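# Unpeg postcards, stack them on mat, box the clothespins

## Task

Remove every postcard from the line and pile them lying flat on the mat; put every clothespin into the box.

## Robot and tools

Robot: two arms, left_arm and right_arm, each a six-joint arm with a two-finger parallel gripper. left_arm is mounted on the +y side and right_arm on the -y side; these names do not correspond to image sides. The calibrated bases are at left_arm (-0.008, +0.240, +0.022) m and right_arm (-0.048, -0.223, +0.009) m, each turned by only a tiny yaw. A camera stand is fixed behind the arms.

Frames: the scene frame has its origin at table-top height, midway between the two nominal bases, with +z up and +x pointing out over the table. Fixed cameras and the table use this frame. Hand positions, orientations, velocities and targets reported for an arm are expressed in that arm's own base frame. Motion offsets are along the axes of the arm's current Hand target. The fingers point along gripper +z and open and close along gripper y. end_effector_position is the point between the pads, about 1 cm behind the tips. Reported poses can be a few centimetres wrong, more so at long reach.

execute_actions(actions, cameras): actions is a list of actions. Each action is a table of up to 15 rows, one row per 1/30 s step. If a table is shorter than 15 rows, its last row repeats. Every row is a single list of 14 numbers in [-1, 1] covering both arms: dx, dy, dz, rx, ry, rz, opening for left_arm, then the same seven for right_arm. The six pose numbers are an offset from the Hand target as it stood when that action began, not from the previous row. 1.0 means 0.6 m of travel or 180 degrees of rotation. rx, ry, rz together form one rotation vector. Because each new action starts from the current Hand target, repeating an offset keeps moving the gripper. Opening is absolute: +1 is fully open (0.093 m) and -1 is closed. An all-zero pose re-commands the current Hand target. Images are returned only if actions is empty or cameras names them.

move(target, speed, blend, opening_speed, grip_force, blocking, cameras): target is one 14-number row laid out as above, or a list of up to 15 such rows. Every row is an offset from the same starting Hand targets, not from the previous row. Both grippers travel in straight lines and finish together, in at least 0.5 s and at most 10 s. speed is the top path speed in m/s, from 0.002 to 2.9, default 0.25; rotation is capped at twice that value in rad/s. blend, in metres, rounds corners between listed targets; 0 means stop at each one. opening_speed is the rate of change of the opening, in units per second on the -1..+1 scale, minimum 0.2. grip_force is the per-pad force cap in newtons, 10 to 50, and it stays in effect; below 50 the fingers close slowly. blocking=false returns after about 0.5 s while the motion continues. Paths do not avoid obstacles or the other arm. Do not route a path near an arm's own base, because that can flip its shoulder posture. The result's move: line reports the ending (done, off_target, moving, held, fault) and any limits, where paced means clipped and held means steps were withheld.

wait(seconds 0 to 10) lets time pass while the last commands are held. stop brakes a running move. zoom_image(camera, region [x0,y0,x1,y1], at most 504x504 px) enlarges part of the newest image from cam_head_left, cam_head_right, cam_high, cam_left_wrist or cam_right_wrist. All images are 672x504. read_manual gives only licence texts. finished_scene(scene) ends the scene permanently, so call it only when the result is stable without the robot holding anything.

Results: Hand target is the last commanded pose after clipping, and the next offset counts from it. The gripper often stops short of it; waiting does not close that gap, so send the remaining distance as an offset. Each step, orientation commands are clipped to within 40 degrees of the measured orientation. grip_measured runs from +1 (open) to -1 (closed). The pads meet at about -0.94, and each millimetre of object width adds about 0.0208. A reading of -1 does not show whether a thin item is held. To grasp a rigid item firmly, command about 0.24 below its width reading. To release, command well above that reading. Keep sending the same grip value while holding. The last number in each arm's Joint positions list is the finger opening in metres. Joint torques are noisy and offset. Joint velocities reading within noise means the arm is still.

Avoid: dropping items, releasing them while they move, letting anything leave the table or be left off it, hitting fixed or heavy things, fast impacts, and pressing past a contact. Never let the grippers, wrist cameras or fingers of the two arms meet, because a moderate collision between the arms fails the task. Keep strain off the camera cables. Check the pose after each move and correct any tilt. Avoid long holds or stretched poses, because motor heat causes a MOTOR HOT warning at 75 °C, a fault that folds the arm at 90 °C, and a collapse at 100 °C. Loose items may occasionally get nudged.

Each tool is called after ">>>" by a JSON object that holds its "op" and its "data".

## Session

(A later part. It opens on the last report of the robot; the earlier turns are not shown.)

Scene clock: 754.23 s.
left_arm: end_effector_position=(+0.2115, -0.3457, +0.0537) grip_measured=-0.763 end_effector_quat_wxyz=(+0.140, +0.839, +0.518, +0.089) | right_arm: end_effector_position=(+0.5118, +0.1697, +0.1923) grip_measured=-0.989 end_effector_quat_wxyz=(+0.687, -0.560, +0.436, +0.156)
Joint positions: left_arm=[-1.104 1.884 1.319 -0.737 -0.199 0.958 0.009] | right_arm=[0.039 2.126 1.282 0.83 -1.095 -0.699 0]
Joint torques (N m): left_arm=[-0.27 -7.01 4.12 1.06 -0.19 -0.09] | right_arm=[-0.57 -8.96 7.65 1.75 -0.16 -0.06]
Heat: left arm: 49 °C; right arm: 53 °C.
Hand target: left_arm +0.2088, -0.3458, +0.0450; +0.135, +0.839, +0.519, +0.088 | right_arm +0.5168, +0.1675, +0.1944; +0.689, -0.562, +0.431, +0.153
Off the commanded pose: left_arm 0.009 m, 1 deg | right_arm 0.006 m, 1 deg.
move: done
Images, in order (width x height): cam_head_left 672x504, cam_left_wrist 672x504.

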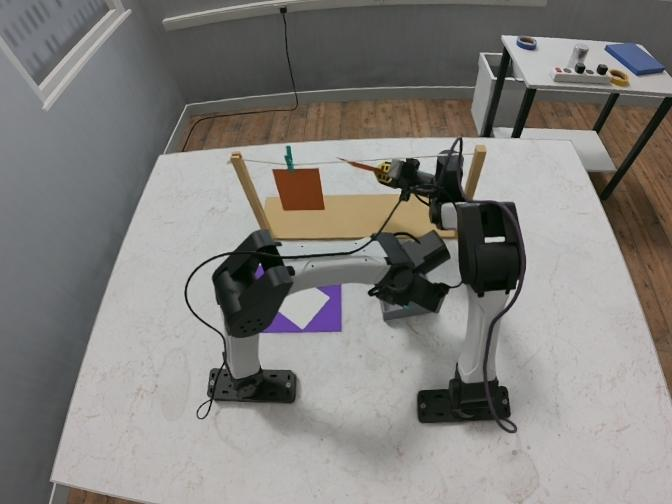

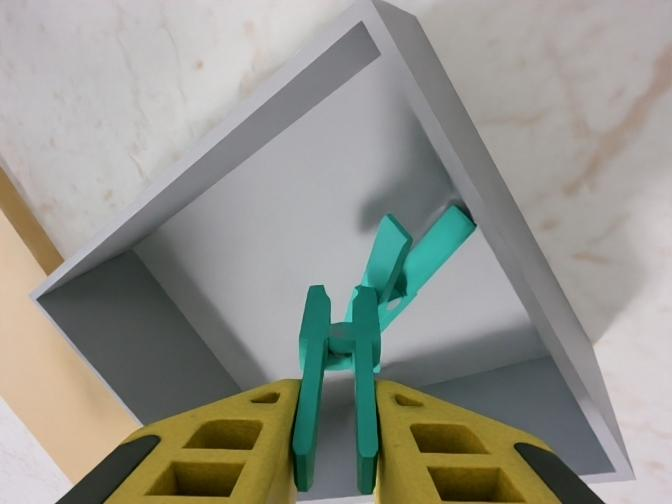

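>>> {"op": "move", "data": {"target": [0.005,-0.006,0.016,0,0,0,-0.95,0,0,0,0,0,0,-1], "speed": 0.06}}

>>> {"op": "move", "data": {"target": [0,0,0,0,0,0,-0.1,0,0,0,0,0,0,-1], "opening_speed": 0.5}}

>>> {"op": "move", "data": {"target": [[0,0,-0.1,0,0,0,-0.1,0,0,0,0,0,0,-1],[0,0.1,-0.25,0,0,0,-0.1,0,0,0,0,0,0,-1]], "speed": 0.15, "blend": 0.02, "cameras": ["all"]}}

Scene clock: 763.87 s.
left_arm: end_effector_position=(+0.2102, -0.3425, +0.0413) grip_measured=-0.763 end_effector_quat_wxyz=(+0.136, +0.840, +0.518, +0.090) | right_arm: end_effector_position=(+0.5118, +0.1697, +0.1923) grip_measured=-0.989 end_effector_quat_wxyz=(+0.687, -0.560, +0.436, +0.156)
Joint positions: left_arm=[-1.104 1.894 1.283 -0.699 -0.201 0.958 0.009] | right_arm=[0.039 2.126 1.282 0.83 -1.095 -0.699 0]
Joint torques (N m): left_arm=[0.29 -7.27 4.18 1.1 -0.16 -0.03] | right_arm=[-0.58 -8.96 7.62 1.76 -0.15 -0.05]
Heat: left arm: 49 °C; right arm: 54 °C.
Hand target: left_arm +0.2099, -0.3429, +0.0348; +0.135, +0.839, +0.519, +0.088 | right_arm +0.5168, +0.1675, +0.1944; +0.689, -0.562, +0.431, +0.153
Off the commanded pose: left_arm 0.007 m, 0 deg | right_arm 0.006 m, 1 deg.
move: done

Scene clock: 765.77 s.
left_arm: end_effector_position=(+0.2103, -0.3427, +0.0413) grip_measured=-0.102 end_effector_quat_wxyz=(+0.136, +0.840, +0.518, +0.090) | right_arm: end_effector_position=(+0.5118, +0.1697, +0.1923) grip_measured=-0.989 end_effector_quat_wxyz=(+0.687, -0.560, +0.436, +0.156)
Joint positions: left_arm=[-1.104 1.894 1.283 -0.698 -0.201 0.958 0.04] | right_arm=[0.039 2.126 1.282 0.83 -1.095 -0.699 0]
Joint torques (N m): left_arm=[0.29 -7.31 4.19 1.09 -0.16 -0.03] | right_arm=[-0.57 -8.96 7.62 1.76 -0.16 -0.06]
Heat: left arm: 49 °C; right arm: 54 °C.
Hand target: left_arm +0.2098, -0.3428, +0.0348; +0.135, +0.839, +0.519, +0.088 | right_arm +0.5168, +0.1675, +0.1944; +0.689, -0.562, +0.431, +0.153
Off the commanded pose: left_arm 0.007 m, 0 deg | right_arm 0.006 m, 1 deg.
move: done

Scene clock: 766.70 s.
left_arm: end_effector_position=(+0.1992, -0.3407, +0.0924) grip_measured=-0.102 end_effector_quat_wxyz=(+0.133, +0.842, +0.515, +0.088) | right_arm: end_effector_position=(+0.5118, +0.1697, +0.1923) grip_measured=-0.989 end_effector_quat_wxyz=(+0.687, -0.560, +0.436, +0.156)
Joint positions: left_arm=[-1.127 1.822 1.402 -0.899 -0.201 0.942 0.04] | right_arm=[0.039 2.126 1.282 0.83 -1.095 -0.699 0]
Joint torques (N m): left_arm=[0.32 -7.76 4.82 0.81 -0.21 0] | right_arm=[-0.59 -8.96 7.64 1.75 -0.17 -0.05]
Heat: left arm: 49 °C; right arm: 54 °C.
Hand target: left_arm +0.1980, -0.3383, +0.0896; +0.127, +0.843, +0.515, +0.088 (not the last commanded pose) | right_arm +0.5168, +0.1675, +0.1944; +0.689, -0.562, +0.431, +0.153
Off the commanded pose: left_arm 0.105 m, 1 deg | right_arm 0.006 m, 1 deg.
move: held (left_arm; a check stopped the path); path passed 1 of 2 targets; limits=held
pose unreachable (left arm): on one or more control steps of this call, first in action 0 (counted from 0), this arm could not follow its commanded pose, so it was not sent that pose on those steps. It may still have moved: this result reports where it is.
cause: moving toward the commanded pose would bring a part of the arm too close to another arm (this arm's wrist (the part past joint 4) and the right arm's forearm (the part past joint 3), at the place that arm is still heading or pushing toward).

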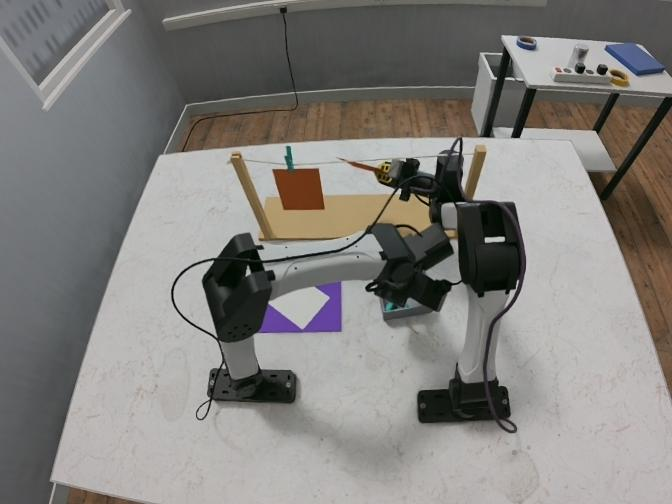

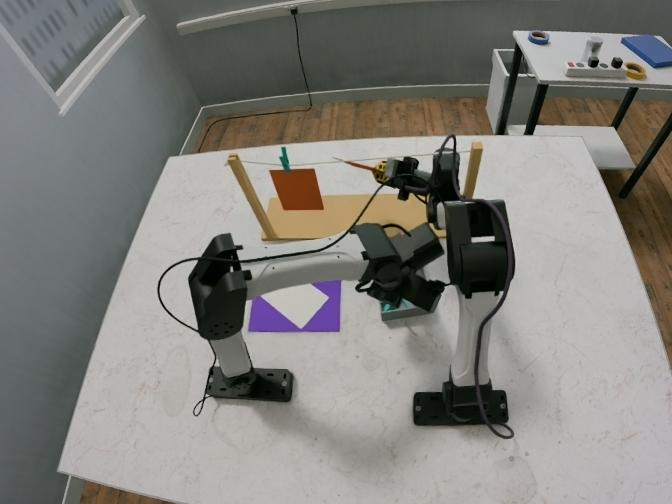

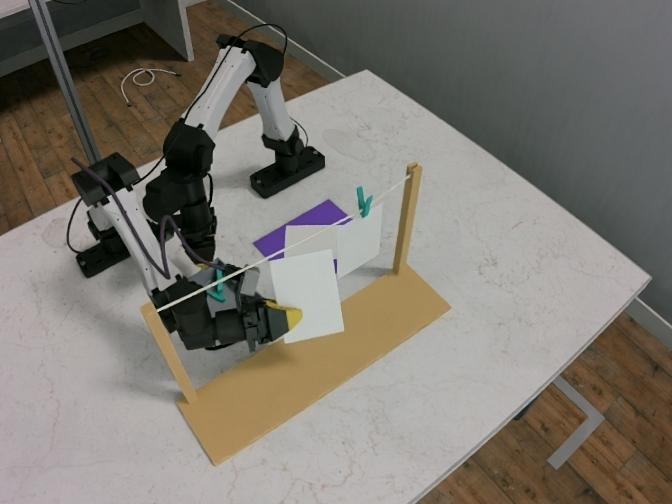

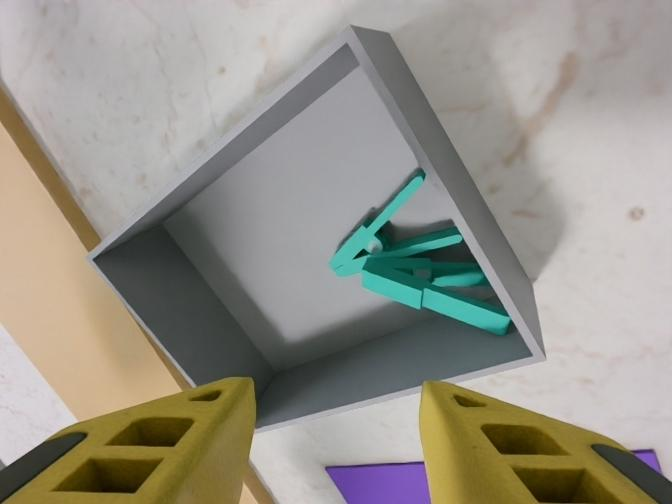

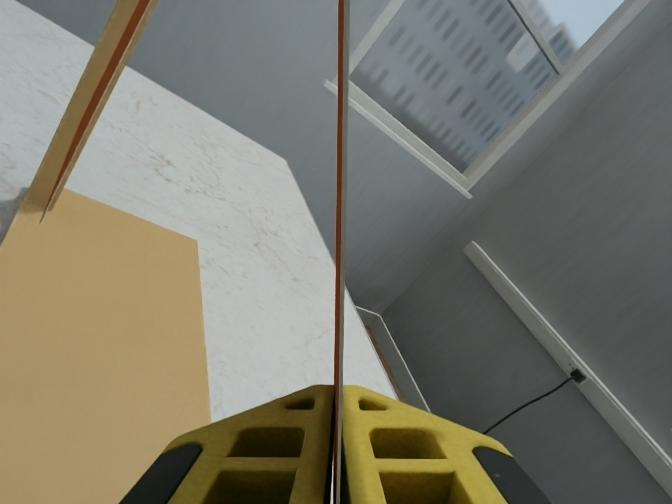

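>>> {"op": "move", "data": {"target": [[0.2,-0.03,-0.2,0,0,0,-0.1,0,0,0,0,0,0,-1],[0.588,-0.14,-0.423,0,0,0,-0.1,0,0,0,0,0,0,-1]], "blend": 0.03}}

>>> {"op": "move", "data": {"target": [[0,0,0,0,0,0,-0.1,0.036,0.087,-0.025,0,0,0,-1],[0,0,0,0,0,0,-0.1,-0.139,0.32,-0.151,0,0,0,-1]], "speed": 0.12, "blend": 0.02, "cameras": ["cam_high","cam_head_left"]}}

Scene clock: 779.23 s.
left_arm: end_effector_position=(+0.2171, +0.0411, +0.3059) grip_measured=-0.102 end_effector_quat_wxyz=(+0.123, +0.776, +0.584, +0.204) | right_arm: end_effector_position=(+0.5118, +0.1697, +0.1923) grip_measured=-0.989 end_effector_quat_wxyz=(+0.687, -0.560, +0.436, +0.156)
Joint positions: left_arm=[0.233 1.174 1.641 -1.561 0.061 2.069 0.04] | right_arm=[0.039 2.126 1.282 0.83 -1.095 -0.699 0]
Joint torques (N m): left_arm=[0.72 -1.42 6.45 1.08 -0.13 0.09] | right_arm=[-0.58 -8.96 7.64 1.76 -0.16 -0.06]
Heat: left arm: 49 °C; right arm: 54 °C.
Hand target: left_arm +0.2160, +0.0443, +0.3116; +0.127, +0.843, +0.515, +0.088 | right_arm +0.5168, +0.1675, +0.1944; +0.689, -0.562, +0.431, +0.153
Off the commanded pose: left_arm 0.007 m, 17 deg | right_arm 0.006 m, 1 deg.
joint sent to its limit (left arm) — joint 4 (wrist pitch), lower limit; joint 6 (wrist roll), upper limit. The joint targets are off in orientation, not in position.
move: off_target (left_arm)

Scene clock: 782.00 s.
left_arm: end_effector_position=(+0.2171, +0.0412, +0.3059) grip_measured=-0.102 end_effector_quat_wxyz=(+0.123, +0.776, +0.584, +0.204) | right_arm: end_effector_position=(+0.2967, +0.1687, +0.1170) grip_measured=-0.989 end_effector_quat_wxyz=(+0.664, -0.559, +0.464, +0.177)
Joint positions: left_arm=[0.233 1.174 1.641 -1.561 0.06 2.07 0.04] | right_arm=[0.071 1.761 0.287 1.36 -1.064 -0.716 0]
Joint torques (N m): left_arm=[0.66 -1.42 6.43 1.07 -0.13 0.09] | right_arm=[0.35 -6.69 2.73 2.84 -0.1 0.04]
Heat: left arm: 49 °C; right arm: 54 °C.
Hand target: left_arm +0.2160, +0.0443, +0.3116; +0.127, +0.843, +0.515, +0.088 | right_arm +0.2965, +0.1700, +0.1351; +0.689, -0.562, +0.431, +0.153
Off the commanded pose: left_arm 0.007 m, 17 deg | right_arm 0.018 m, 6 deg.
joint sent to its limit (left arm) — joint 4 (wrist pitch), lower limit; joint 6 (wrist roll), upper limit. The joint targets are off in orientation, not in position.
move: off_target (left_arm, right_arm)
Images, in order (width x height): cam_head_left 672x504, cam_high 672x504.

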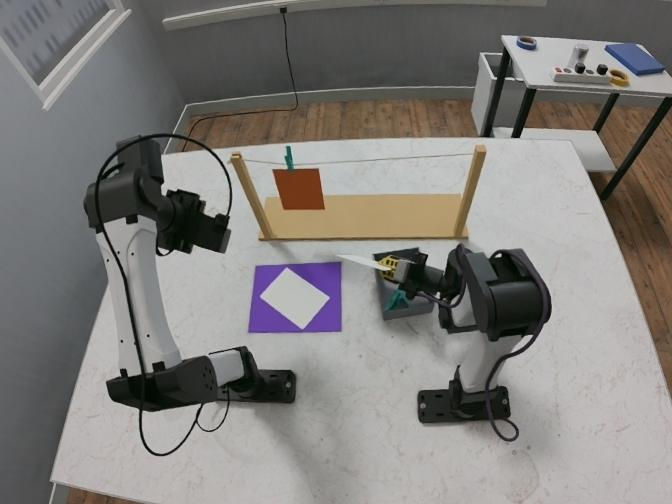

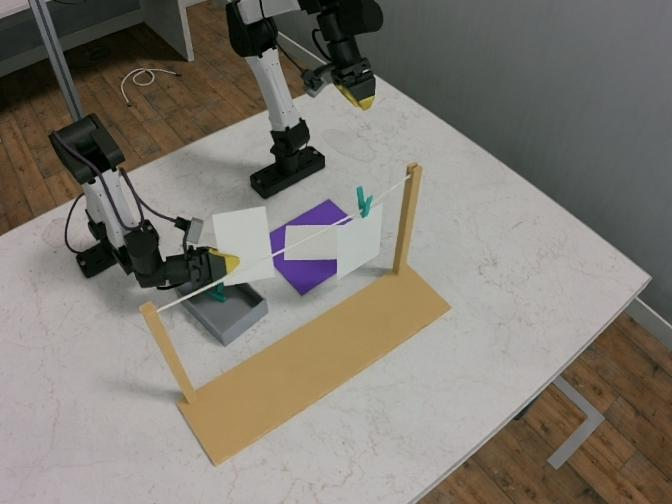

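>>> {"op": "move", "data": {"target": [0,0,0,0,0,0,-0.1,-0.098,0.16,0.235,-0.092,0.136,-0.254,-1], "speed": 0.2, "cameras": ["cam_high","cam_head_left","cam_right_wrist"]}}

Scene clock: 811.73 s.
left_arm: end_effector_position=(+0.2171, +0.0412, +0.3059) grip_measured=-0.102 end_effector_quat_wxyz=(+0.123, +0.776, +0.584, +0.204) | right_arm: end_effector_position=(+0.2521, +0.3380, +0.1108) grip_measured=-0.989 end_effector_quat_wxyz=(-0.498, +0.796, -0.292, +0.180)
Joint positions: left_arm=[0.233 1.174 1.641 -1.561 0.06 2.07 0.04] | right_arm=[0.962 1.53 0.603 0.472 0.082 -1.526 0]
Joint torques (N m): left_arm=[0.68 -1.42 6.43 1.07 -0.13 0.08] | right_arm=[0.27 -4.71 7.69 2.19 0.03 -0.07]
Heat: left arm: 49 °C; right arm: 49 °C.
Hand target: left_arm +0.2160, +0.0443, +0.3116; +0.127, +0.843, +0.515, +0.088 | right_arm +0.2552, +0.3449, +0.1184; -0.505, +0.792, -0.288, +0.184
Off the commanded pose: left_arm 0.007 m, 17 deg | right_arm 0.011 m, 1 deg.
joint sent to its limit (left arm) — joint 4 (wrist pitch), lower limit; joint 6 (wrist roll), upper limit. The joint targets are off in orientation, not in position.
move: off_target (left_arm, right_arm)
Images, in order (width x height): cam_head_left 672x504, cam_high 672x504, cam_right_wrist 672x504.

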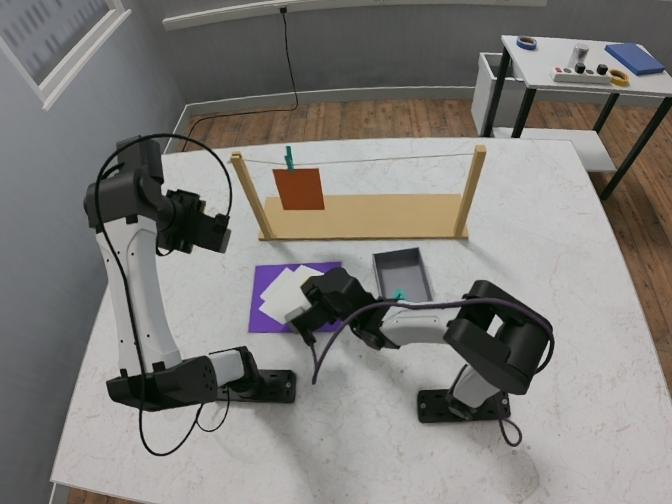

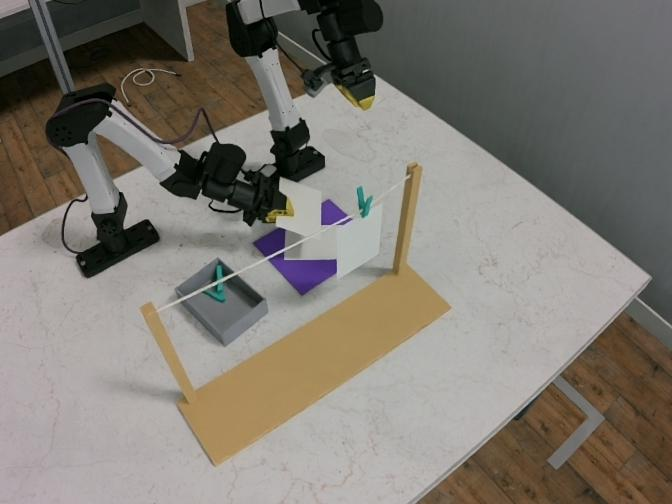

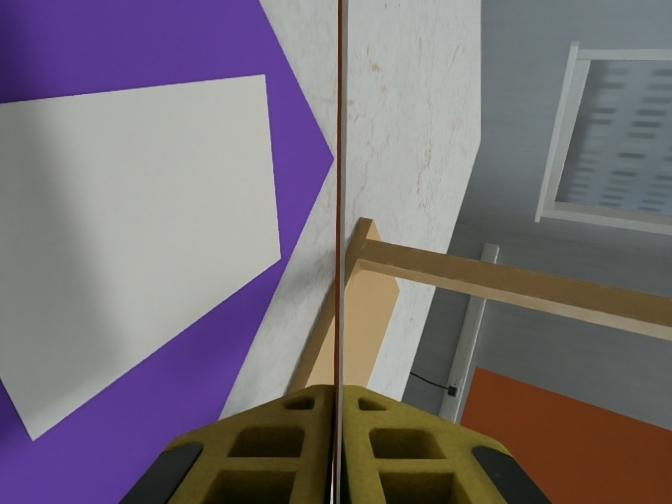

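>>> {"op": "move", "data": {"target": [0,0,0,0,0,0,-0.1,0,0.133,0.062,0,0,0,-1], "speed": 0.12}}

>>> {"op": "move", "data": {"target": [0,0,0,0,0,0,-0.1,0,0,0,0,0,0,-0.3], "opening_speed": 0.6, "cameras": ["cam_high","cam_head_left","cam_right_wrist"]}}

Scene clock: 825.50 s.
left_arm: end_effector_position=(+0.2171, +0.0412, +0.3059) grip_measured=-0.102 end_effector_quat_wxyz=(+0.123, +0.776, +0.584, +0.204) | right_arm: end_effector_position=(+0.2582, +0.3456, +0.0357) grip_measured=-0.989 end_effector_quat_wxyz=(-0.509, +0.789, -0.290, +0.186)
Joint positions: left_arm=[0.233 1.174 1.641 -1.561 0.06 2.07 0.04] | right_arm=[0.962 1.892 0.522 0.944 0.085 -1.53 0]
Joint torques (N m): left_arm=[0.68 -1.42 6.43 1.07 -0.13 0.08] | right_arm=[0.21 -5.53 3.22 2.28 -0.04 -0.02]
Heat: left arm: 50 °C; right arm: 50 °C.
Hand target: left_arm +0.2160, +0.0443, +0.3116; +0.127, +0.843, +0.515, +0.088 | right_arm +0.2553, +0.3449, +0.0301; -0.505, +0.792, -0.288, +0.184
Off the commanded pose: left_arm 0.007 m, 17 deg | right_arm 0.006 m, 1 deg.
joint sent to its limit (left arm) — joint 4 (wrist pitch), lower limit; joint 6 (wrist roll), upper limit. The joint targets are off in orientation, not in position.
move: off_target (left_arm)

Scene clock: 826.90 s.
left_arm: end_effector_position=(+0.2171, +0.0412, +0.3059) grip_measured=-0.102 end_effector_quat_wxyz=(+0.123, +0.776, +0.584, +0.204) | right_arm: end_effector_position=(+0.2582, +0.3456, +0.0358) grip_measured=-0.302 end_effector_quat_wxyz=(-0.509, +0.789, -0.290, +0.186)
Joint positions: left_arm=[0.233 1.174 1.641 -1.561 0.06 2.07 0.04] | right_arm=[0.962 1.892 0.522 0.944 0.085 -1.53 0.031]
Joint torques (N m): left_arm=[0.68 -1.42 6.43 1.07 -0.13 0.09] | right_arm=[0.21 -5.57 3.23 2.3 -0.05 -0.02]
Heat: left arm: 50 °C; right arm: 50 °C.
Hand target: left_arm +0.2160, +0.0443, +0.3116; +0.127, +0.843, +0.515, +0.088 | right_arm +0.2553, +0.3449, +0.0302; -0.505, +0.792, -0.288, +0.184
Off the commanded pose: left_arm 0.007 m, 17 deg | right_arm 0.006 m, 1 deg.
joint sent to its limit (left arm) — joint 4 (wrist pitch), lower limit; joint 6 (wrist roll), upper limit. The joint targets are off in orientation, not in position.
move: off_target (left_arm)
Images, in order (width x height): cam_head_left 672x504, cam_high 672x504, cam_right_wrist 672x504.

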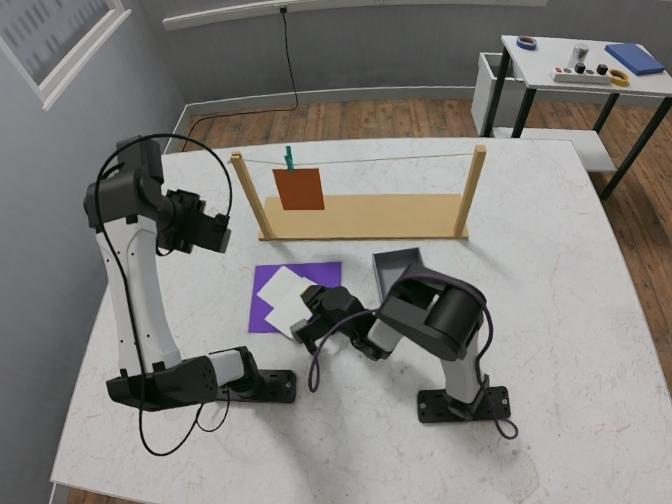

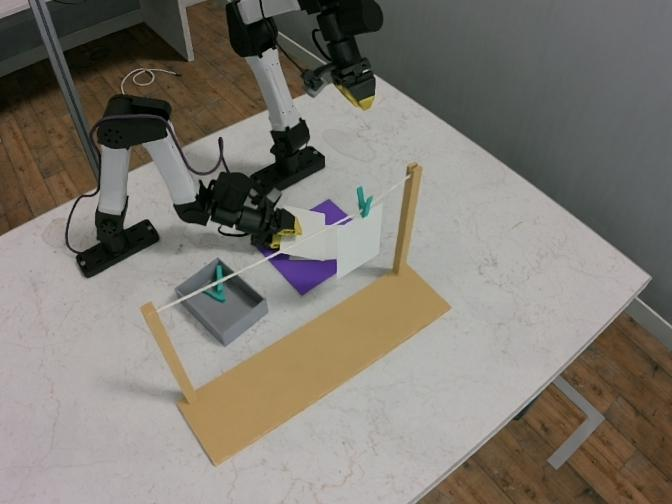

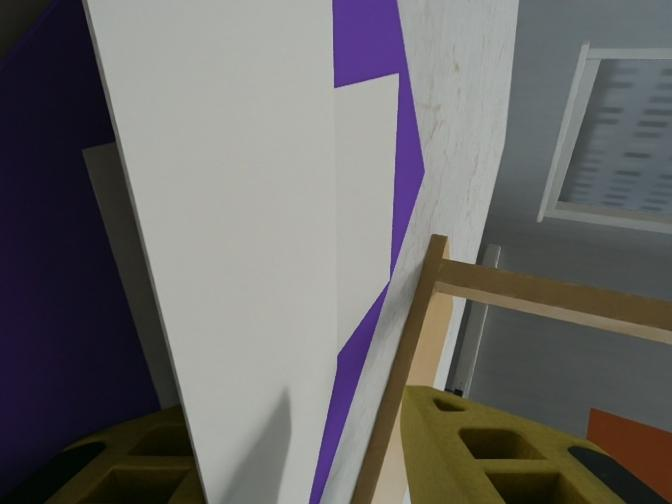

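>>> {"op": "move", "data": {"target": [0,0,0,0,0,0,-0.1,0,0.055,-0.14,0,0,0,-0.3], "speed": 0.3, "cameras": ["cam_high","cam_head_left","cam_right_wrist"]}}

Scene clock: 833.87 s.
left_arm: end_effector_position=(+0.2171, +0.0412, +0.3059) grip_measured=-0.102 end_effector_quat_wxyz=(+0.123, +0.776, +0.584, +0.204) | right_arm: end_effector_position=(+0.1981, +0.2742, +0.0288) grip_measured=-0.302 end_effector_quat_wxyz=(-0.495, +0.799, -0.286, +0.185)
Joint positions: left_arm=[0.233 1.174 1.641 -1.561 0.06 2.07 0.04] | right_arm=[1.006 1.666 0.163 1.043 0.122 -1.523 0.031]
Joint torques (N m): left_arm=[0.68 -1.43 6.45 1.07 -0.13 0.08] | right_arm=[0.35 -6.23 2.96 2.15 0.02 0.1]
Heat: left arm: 50 °C; right arm: 49 °C.
Hand target: left_arm +0.2160, +0.0443, +0.3116; +0.127, +0.843, +0.515, +0.088 | right_arm +0.1975, +0.2759, +0.0357; -0.505, +0.792, -0.288, +0.184
Off the commanded pose: left_arm 0.007 m, 17 deg | right_arm 0.007 m, 1 deg.
joint sent to its limit (left arm) — joint 4 (wrist pitch), lower limit; joint 6 (wrist roll), upper limit. The joint targets are off in orientation, not in position.
move: off_target (left_arm)
Images, in order (width x height): cam_head_left 672x504, cam_high 672x504, cam_right_wrist 672x504.

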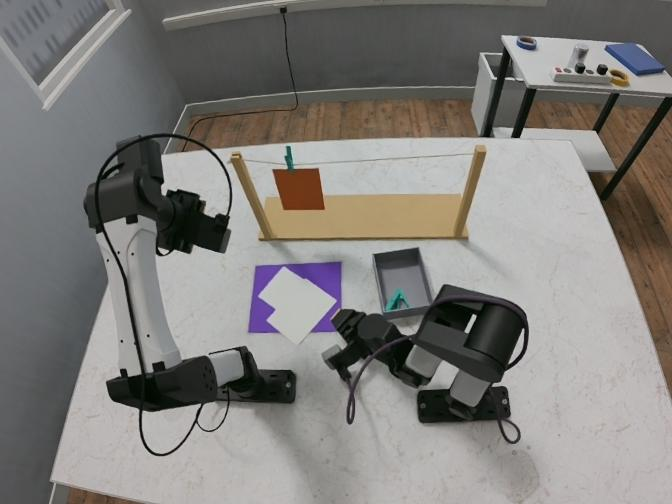

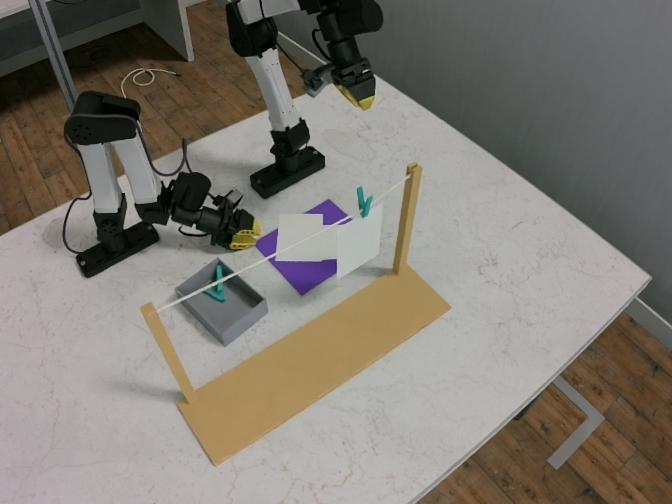

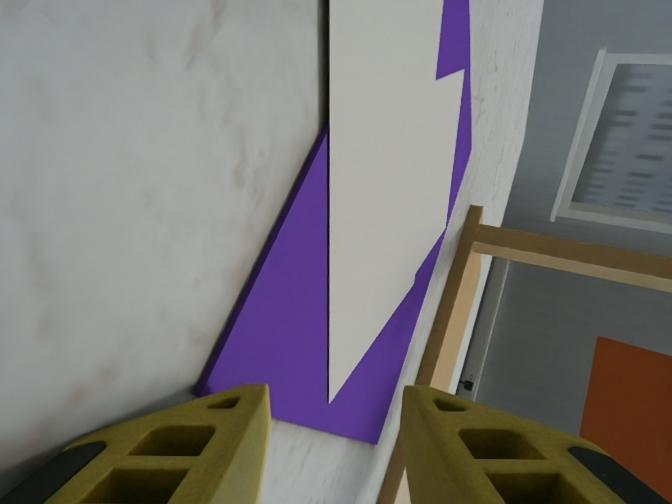

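>>> {"op": "move", "data": {"target": [[0,0,0,0,0,0,-0.1,0,-0.137,-0.063,0,0,0,-1],[0,0,0,0,0,0,-0.1,-0.019,-0.17,0.11,-0.037,0.365,0.663,-1],[0,0,0,0,0,0,-0.1,-0.019,-0.022,0.179,-0.037,0.365,0.663,-1],[0,0,0,0,0,0,-0.1,0.007,-0.042,0.222,-0.037,0.365,0.663,-1],[0,0,0,0,0,0,-0.1,0.007,-0.213,0.143,-0.037,0.365,0.663,-1]], "speed": [0.25,0.5,0.1,0.07,0.2], "blend": [0.02,0,0,0,0], "cameras": ["cam_high","cam_head_left","cam_right_wrist"]}}

Scene clock: 857.87 s.
left_arm: end_effector_position=(+0.2171, +0.0412, +0.3059) grip_measured=-0.102 end_effector_quat_wxyz=(+0.123, +0.776, +0.584, +0.204) | right_arm: end_effector_position=(+0.2813, +0.3715, +0.0936) grip_measured=-0.990 end_effector_quat_wxyz=(+0.162, -0.006, +0.987, -0.022)
Joint positions: left_arm=[0.233 1.174 1.641 -1.561 0.06 2.07 0.04] | right_arm=[1.03 2.218 1.987 -1.203 0.3 0.996 0]
Joint torques (N m): left_arm=[0.66 -1.42 6.43 1.07 -0.13 0.08] | right_arm=[-0.65 -13.76 7.47 0.56 0.16 -0.08]
Heat: left arm: 50 °C; right arm: 47 °C.
Hand target: left_arm +0.2160, +0.0443, +0.3117; +0.128, +0.843, +0.515, +0.088 | right_arm +0.2853, +0.3741, +0.1154; +0.173, -0.001, +0.985, +0.001
Off the commanded pose: left_arm 0.007 m, 17 deg | right_arm 0.022 m, 3 deg.
joint sent to its limit (left arm) — joint 4 (wrist pitch), lower limit; joint 6 (wrist roll), upper limit. The joint targets are off in orientation, not in position.
move: off_target (left_arm, right_arm)
Images, in order (width x height): cam_head_left 672x504, cam_high 672x504, cam_right_wrist 672x504.

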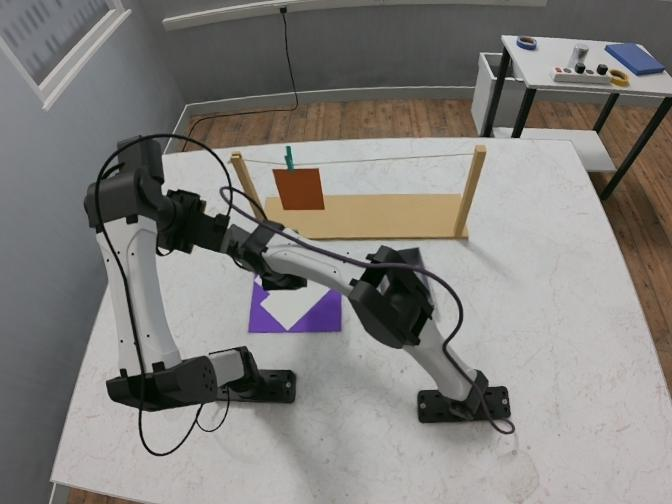

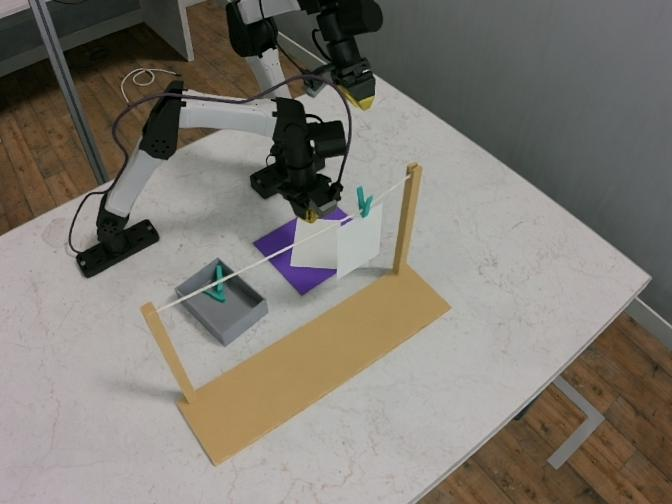

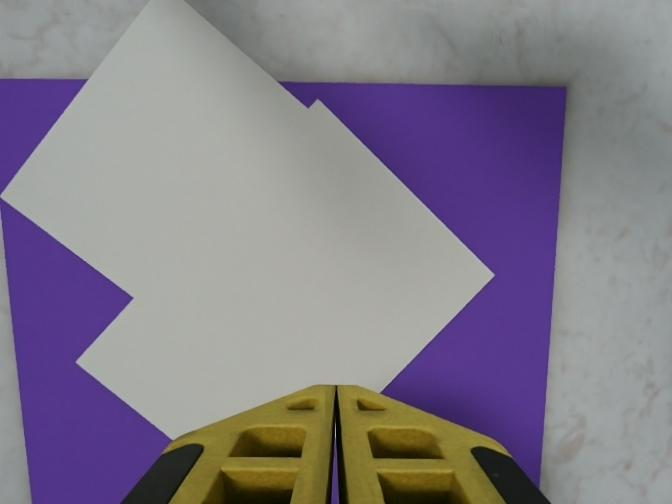

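>>> {"op": "move", "data": {"target": [0,0,0,0,0,0,-0.1,0.05,-0.25,-0.05,0,0,0,-1], "cameras": ["cam_head_left","cam_high"]}}

>>> {"op": "zoom_image", "data": {"camera": "cam_head_left", "region": [230, 240, 360, 350]}}

Scene clock: 870.67 s.
left_arm: end_effector_position=(+0.2171, +0.0412, +0.3059) grip_measured=-0.102 end_effector_quat_wxyz=(+0.123, +0.776, +0.584, +0.204) | right_arm: end_effector_position=(+0.2458, +0.2232, +0.1275) grip_measured=-0.990 end_effector_quat_wxyz=(+0.165, -0.002, +0.986, -0.013)
Joint positions: left_arm=[0.233 1.174 1.641 -1.561 0.06 2.07 0.04] | right_arm=[0.872 1.611 1.299 -1.06 0.269 0.842 0]
Joint torques (N m): left_arm=[0.66 -1.42 6.43 1.07 -0.13 0.08] | right_arm=[-0.53 -8.25 5.11 0.94 0.1 -0.11]
Heat: left arm: 50 °C; right arm: 50 °C.
Hand target: left_arm +0.2160, +0.0443, +0.3117; +0.128, +0.843, +0.515, +0.088 | right_arm +0.2471, +0.2241, +0.1333; +0.173, -0.001, +0.985, +0.001
Off the commanded pose: left_arm 0.007 m, 17 deg | right_arm 0.006 m, 2 deg.
joint sent to its limit (left arm) — joint 4 (wrist pitch), lower limit; joint 6 (wrist roll), upper limit. The joint targets are off in orientation, not in position.
move: off_target (left_arm)
Images, in order (width x height): cam_head_left 672x504, cam_high 672x504.

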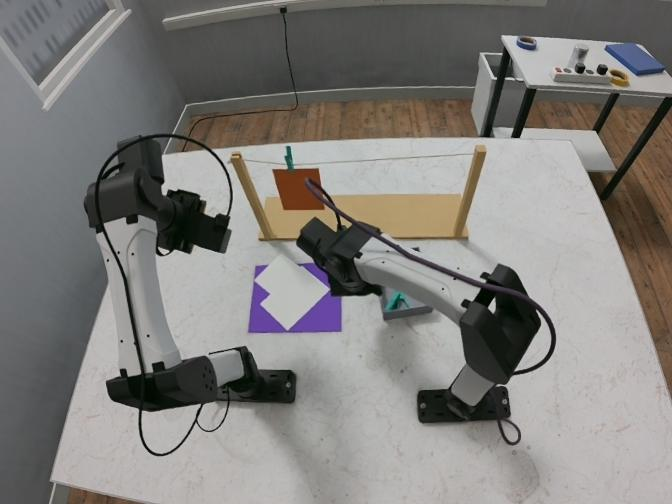

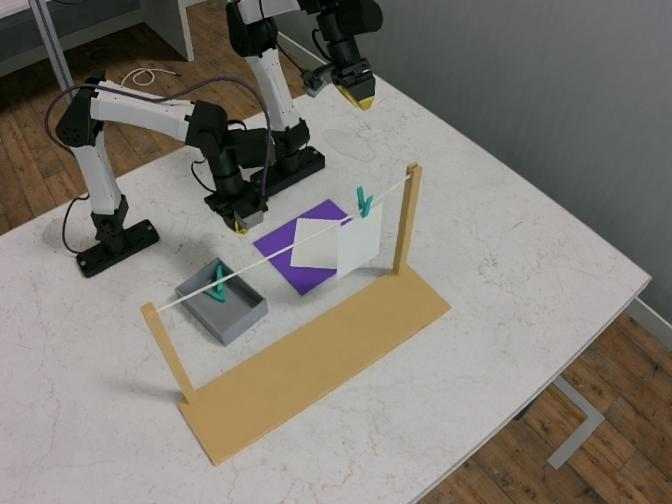

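Scaled by 3.877.

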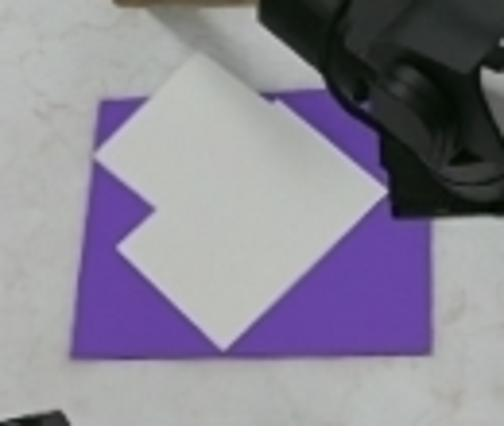

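>>> {"op": "move", "data": {"target": [-0.077,0.3075,0.034,-0.151,0.0015,-0.012,1,0,0,0,0,0,0,-1]}}

>>> {"op": "move", "data": {"target": [[0,0,0,0,0,0,1,-0.126,0.372,0.157,0,0,0,-1],[0,0,0,0,0,0,1,-0.087,0.372,0.265,0,0,0,-1]], "speed": [0.25,0.07], "cameras": ["cam_right_wrist"]}}

Scene clock: 901.67 s.
left_arm: end_effector_position=(+0.3507, -0.0752, +0.3343) grip_measured=+1.000 end_effector_quat_wxyz=(+0.303, +0.785, +0.504, +0.195) | right_arm: end_effector_position=(+0.2458, +0.2233, +0.1276) grip_measured=-0.990 end_effector_quat_wxyz=(+0.165, -0.002, +0.986, -0.013)
Joint positions: left_arm=[-0.113 1.459 1.804 -1.203 0.209 1.808 0.093] | right_arm=[0.872 1.611 1.299 -1.06 0.268 0.841 0]
Joint torques (N m): left_arm=[-0.2 -4.25 7.49 1.8 0.2 -0.08] | right_arm=[-0.51 -8.25 5.12 0.93 0.11 -0.11]
Heat: left arm: 50 °C; right arm: 50 °C.
Hand target: left_arm +0.3568, -0.0800, +0.3479; +0.322, +0.779, +0.496, +0.206 | right_arm +0.2470, +0.2241, +0.1333; +0.173, -0.001, +0.985, +0.001
Off the commanded pose: left_arm 0.016 m, 3 deg | right_arm 0.006 m, 2 deg.
move: off_target (left_arm)

Scene clock: 903.60 s.
left_arm: end_effector_position=(+0.3539, -0.0709, +0.3322) grip_measured=+1.000 end_effector_quat_wxyz=(+0.292, +0.786, +0.505, +0.205) | right_arm: end_effector_position=(+0.3580, +0.4400, +0.0842) grip_measured=-0.990 end_effector_quat_wxyz=(+0.208, +0.011, +0.977, +0.041)
Joint positions: left_arm=[-0.113 1.466 1.804 -1.199 0.182 1.819 0.093] | right_arm=[0.975 2.62 2.632 -1.272 0.299 0.95 0]
Joint torques (N m): left_arm=[-0.21 -4.82 7.53 1.77 0.48 -0.17] | right_arm=[1.07 -10.21 6.86 0.76 0.08 -0.17]
Heat: left arm: 50 °C; right arm: 51 °C.
Hand target: left_arm +0.3568, -0.0800, +0.3479; +0.322, +0.779, +0.496, +0.206 | right_arm +0.3482, +0.4449, +0.0698; +0.194, -0.006, +0.981, +0.030 (not the last commanded pose)
Off the commanded pose: left_arm 0.018 m, 4 deg | right_arm 0.083 m, 6 deg.
led back after a hold (right arm): the arm was led back toward your command in small steps, so it may still be short of it.
move: held (right_arm; a check stopped the path), off_target (left_arm); path passed 1 of 2 targets; limits=held
pose unreachable (left arm): on one or more control steps of this call, first in action 0 (counted from 0), this arm could not follow its commanded pose, so it was not sent that pose on those steps. It may still have moved: this result reports where it is.
cause: moving toward the commanded pose would bring a part of the arm too close to another arm (this arm's fingers and the right arm's forearm (the part past joint 3), 2 mm apart when this arm was first held).
pose unreachable (right arm): on one or more control steps of this call, first in action 0 (counted from 0), this arm could not follow its commanded pose, so it was not sent that pose on those steps. It may still have moved: this result reports where it is.
cause: moving toward the commanded pose would bring a part of the arm too close to another arm (this arm's forearm (the part past joint 3) and the left arm's fingers, 4 mm apart when this arm was first held).
Images, in order (width x height): cam_right_wrist 672x504.

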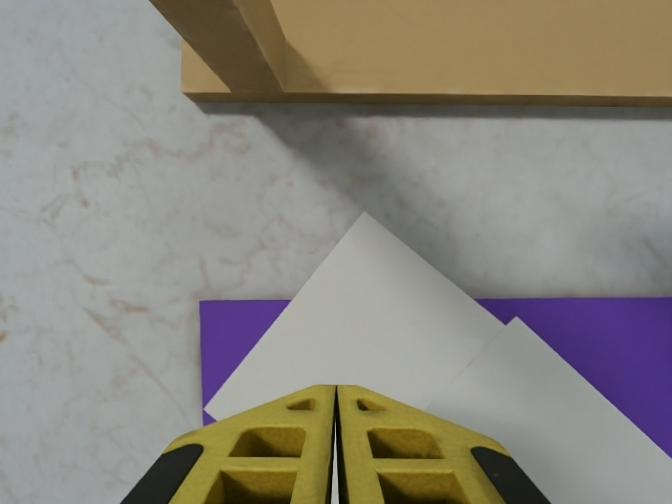

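>>> {"op": "move", "data": {"target": [0.05,-0.05,-0.2,0,0,0,1,0,0,0,0,0,0,-1], "cameras": ["cam_head_left","cam_right_wrist"]}}

Scene clock: 908.53 s.
left_arm: end_effector_position=(+0.2752, -0.0072, +0.4098) grip_measured=+1.000 end_effector_quat_wxyz=(+0.330, +0.767, +0.499, +0.231) | right_arm: end_effector_position=(+0.3499, +0.4409, +0.0705) grip_measured=-0.990 end_effector_quat_wxyz=(+0.196, -0.001, +0.980, +0.027)
Joint positions: left_arm=[0.241 1.381 2.097 -1.562 0.447 2.057 0.093] | right_arm=[0.987 2.647 2.639 -1.292 0.294 0.945 0]
Joint torques (N m): left_arm=[0.79 -2.55 4.52 1.42 0.33 0.07] | right_arm=[0.2 -11.99 7.39 0.83 0.14 -0.11]
Heat: left arm: 51 °C; right arm: 52 °C.
Hand target: left_arm +0.2733, -0.0080, +0.4116; +0.322, +0.779, +0.496, +0.207 | right_arm +0.3482, +0.4449, +0.0698; +0.194, -0.006, +0.981, +0.030
Off the commanded pose: left_arm 0.003 m, 3 deg | right_arm 0.004 m, 1 deg.
joint sent to its limit (left arm) — joint 4 (wrist pitch), lower limit. The joint targets are off in orientation, not in position.
move: off_target (left_arm)
Images, in order (width x height): cam_head_left 672x504, cam_right_wrist 672x504.

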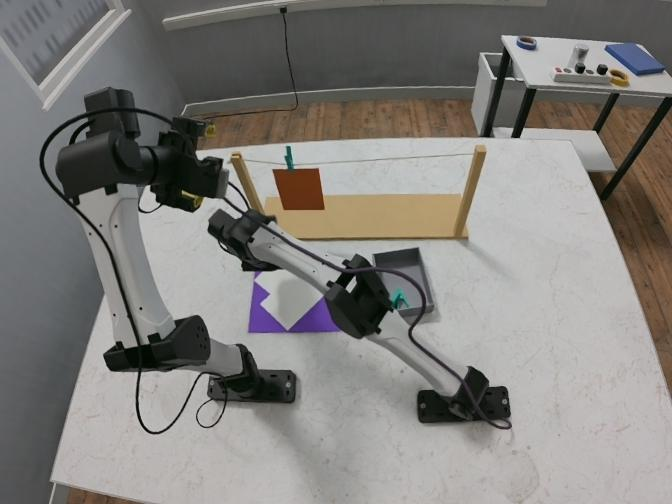

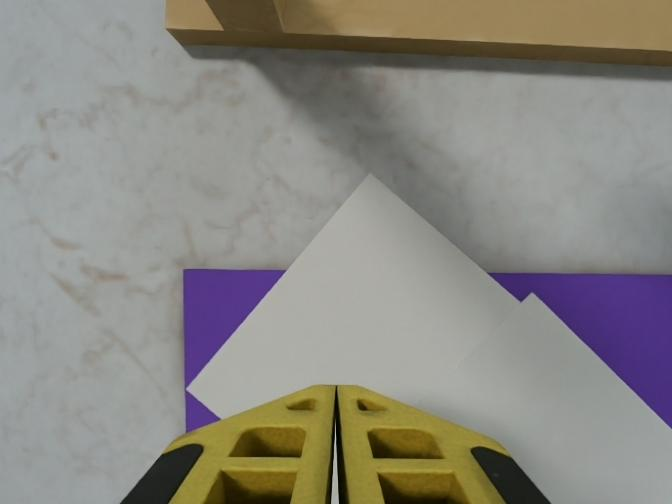

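>>> {"op": "move", "data": {"target": [[0,0,0,0,0,0,1,0.039,0,0.108,0,0,0,-1],[0,0,0,0,0,0,1,0.078,-0.033,0.094,0,0,0,-1],[0,0,0,0,0,0,1,0.02,-0.033,-0.063,0,0,0,-1],[0,0,0,0,0,0,1,0.05,-0.25,-0.15,0,0,0,-1]], "speed": [0.08,0.07,0.15,0.25], "cameras": ["cam_head_left","cam_high"]}}

>>> {"op": "zoom_image", "data": {"camera": "cam_head_left", "region": [230, 240, 360, 350]}}

Scene clock: 923.57 s.
left_arm: end_effector_position=(+0.2751, -0.0074, +0.4097) grip_measured=+1.000 end_effector_quat_wxyz=(+0.331, +0.767, +0.499, +0.230) | right_arm: end_effector_position=(+0.2890, +0.2880, +0.1233) grip_measured=-0.990 end_effector_quat_wxyz=(+0.185, -0.006, +0.983, +0.015)
Joint positions: left_arm=[0.241 1.381 2.097 -1.562 0.448 2.058 0.093] | right_arm=[0.893 1.848 1.545 -1.004 0.267 0.845 0]
Joint torques (N m): left_arm=[0.8 -2.55 4.52 1.41 0.32 0.07] | right_arm=[-0.28 -10.7 5.2 1.09 0.11 -0.09]
Heat: left arm: 50 °C; right arm: 55 °C.
Hand target: left_arm +0.2733, -0.0081, +0.4116; +0.322, +0.779, +0.496, +0.206 | right_arm +0.2898, +0.2897, +0.1329; +0.194, -0.006, +0.981, +0.030
Off the commanded pose: left_arm 0.003 m, 3 deg | right_arm 0.010 m, 2 deg.
joint sent to its limit (left arm) — joint 4 (wrist pitch), lower limit. The joint targets are off in orientation, not in position.
move: off_target (left_arm)
Images, in order (width x height): cam_head_left 672x504, cam_high 672x504.

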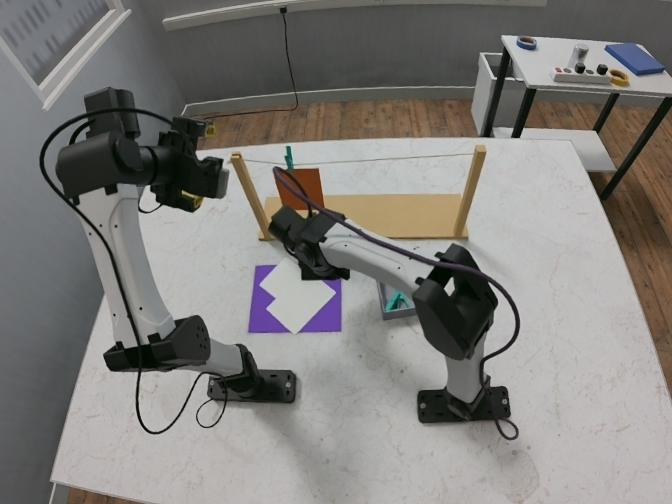

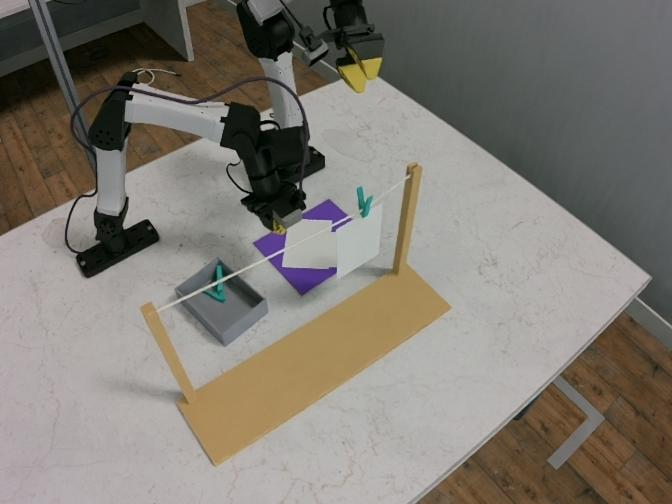

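Scaled by 3.877.

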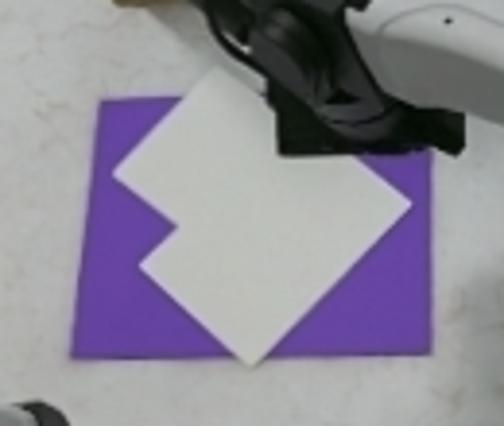

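>>> {"op": "move", "data": {"target": [[0,0,0,0,0,0,1,-0.096,-0.264,-0.053,-0.3,-0.3245,-0.221,-0.3],[0,0,0,0,0,0,1,-0.23,-0.0875,0.018,-0.3,-0.3245,-0.221,-0.3]], "blend": 0.02, "cameras": ["cam_head_left","cam_right_wrist"]}}

Scene clock: 943.27 s.
left_arm: end_effector_position=(+0.2751, -0.0074, +0.4097) grip_measured=+1.000 end_effector_quat_wxyz=(+0.331, +0.767, +0.499, +0.230) | right_arm: end_effector_position=(+0.4162, +0.2365, +0.1690) grip_measured=-0.302 end_effector_quat_wxyz=(+0.591, -0.383, +0.598, +0.384)
Joint positions: left_arm=[0.241 1.381 2.097 -1.562 0.448 2.058 0.093] | right_arm=[0.235 1.939 0.854 1.073 -0.91 -0.003 0.031]
Joint torques (N m): left_arm=[0.8 -2.56 4.51 1.41 0.32 0.07] | right_arm=[0.02 -7.1 6.79 1.99 0.04 0]
Heat: left arm: 50 °C; right arm: 54 °C.
Hand target: left_arm +0.2733, -0.0081, +0.4116; +0.322, +0.779, +0.496, +0.206 | right_arm +0.4227, +0.2379, +0.1725; +0.596, -0.380, +0.596, +0.381
Off the commanded pose: left_arm 0.003 m, 3 deg | right_arm 0.008 m, 1 deg.
joint sent to its limit (left arm) — joint 4 (wrist pitch), lower limit. The joint targets are off in orientation, not in position.
move: off_target (left_arm)
Images, in order (width x height): cam_head_left 672x504, cam_right_wrist 672x504.

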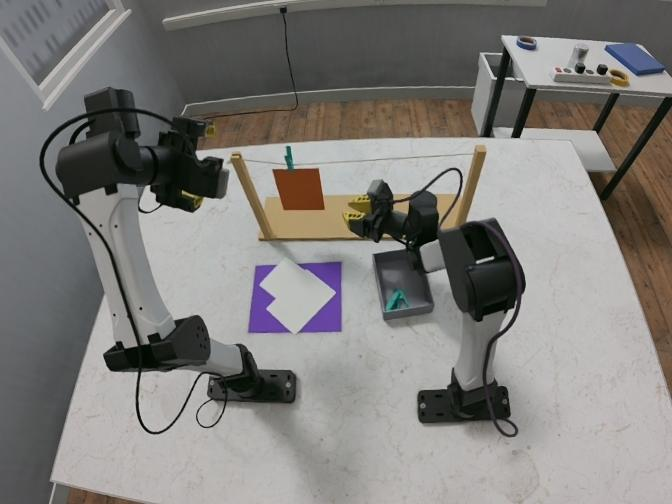

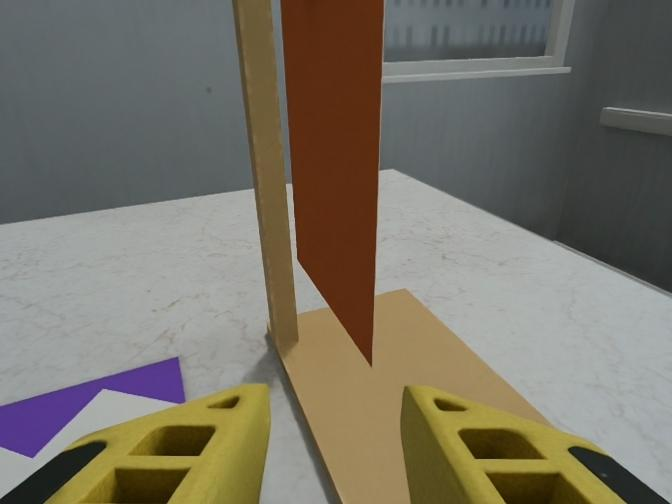

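>>> {"op": "move", "data": {"target": [-0.05,0.05,0.2,0,0,0,1,0,-0.01,0.167,0,0,0,-0.3], "speed": 0.12, "cameras": ["cam_left_wrist","cam_right_wrist"]}}

Scene clock: 954.77 s.
left_arm: end_effector_position=(+0.3523, -0.0795, +0.3482) grip_measured=+1.000 end_effector_quat_wxyz=(+0.321, +0.782, +0.495, +0.200) | right_arm: end_effector_position=(+0.4650, +0.3233, +0.1694) grip_measured=-0.302 end_effector_quat_wxyz=(+0.591, -0.383, +0.598, +0.382)
Joint positions: left_arm=[-0.115 1.465 1.846 -1.204 0.231 1.808 0.093] | right_arm=[0.406 2.147 1.203 0.933 -0.737 -0.002 0.031]
Joint torques (N m): left_arm=[-0.12 -4.46 4.29 1.85 -0.05 -0.09] | right_arm=[0.13 -9.06 7.53 2.08 0.05 -0.01]
Heat: left arm: 49 °C; right arm: 53 °C.
Hand target: left_arm +0.3568, -0.0800, +0.3477; +0.322, +0.780, +0.496, +0.206 | right_arm +0.4705, +0.3263, +0.1726; +0.596, -0.380, +0.596, +0.381
Off the commanded pose: left_arm 0.005 m, 1 deg | right_arm 0.007 m, 1 deg.
move: done
Images, in order (width x height): cam_left_wrist 672x504, cam_right_wrist 672x504.

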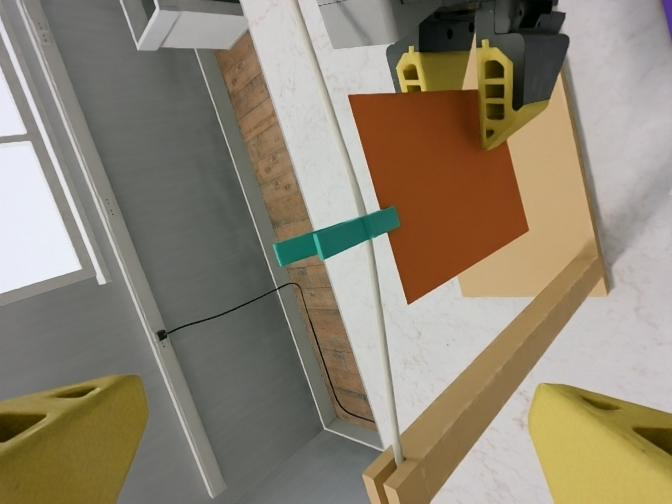

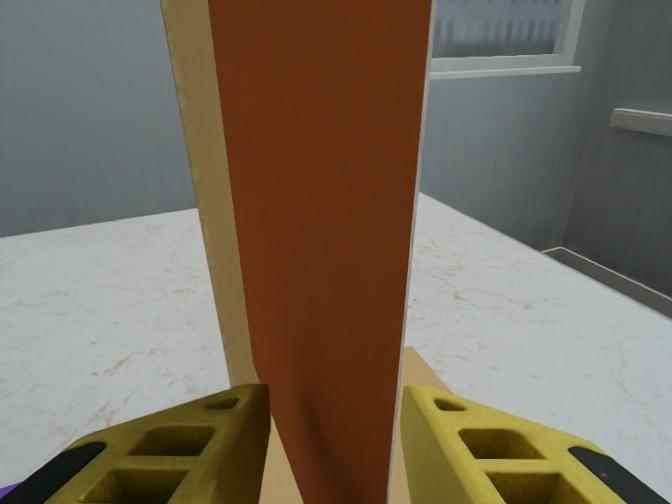

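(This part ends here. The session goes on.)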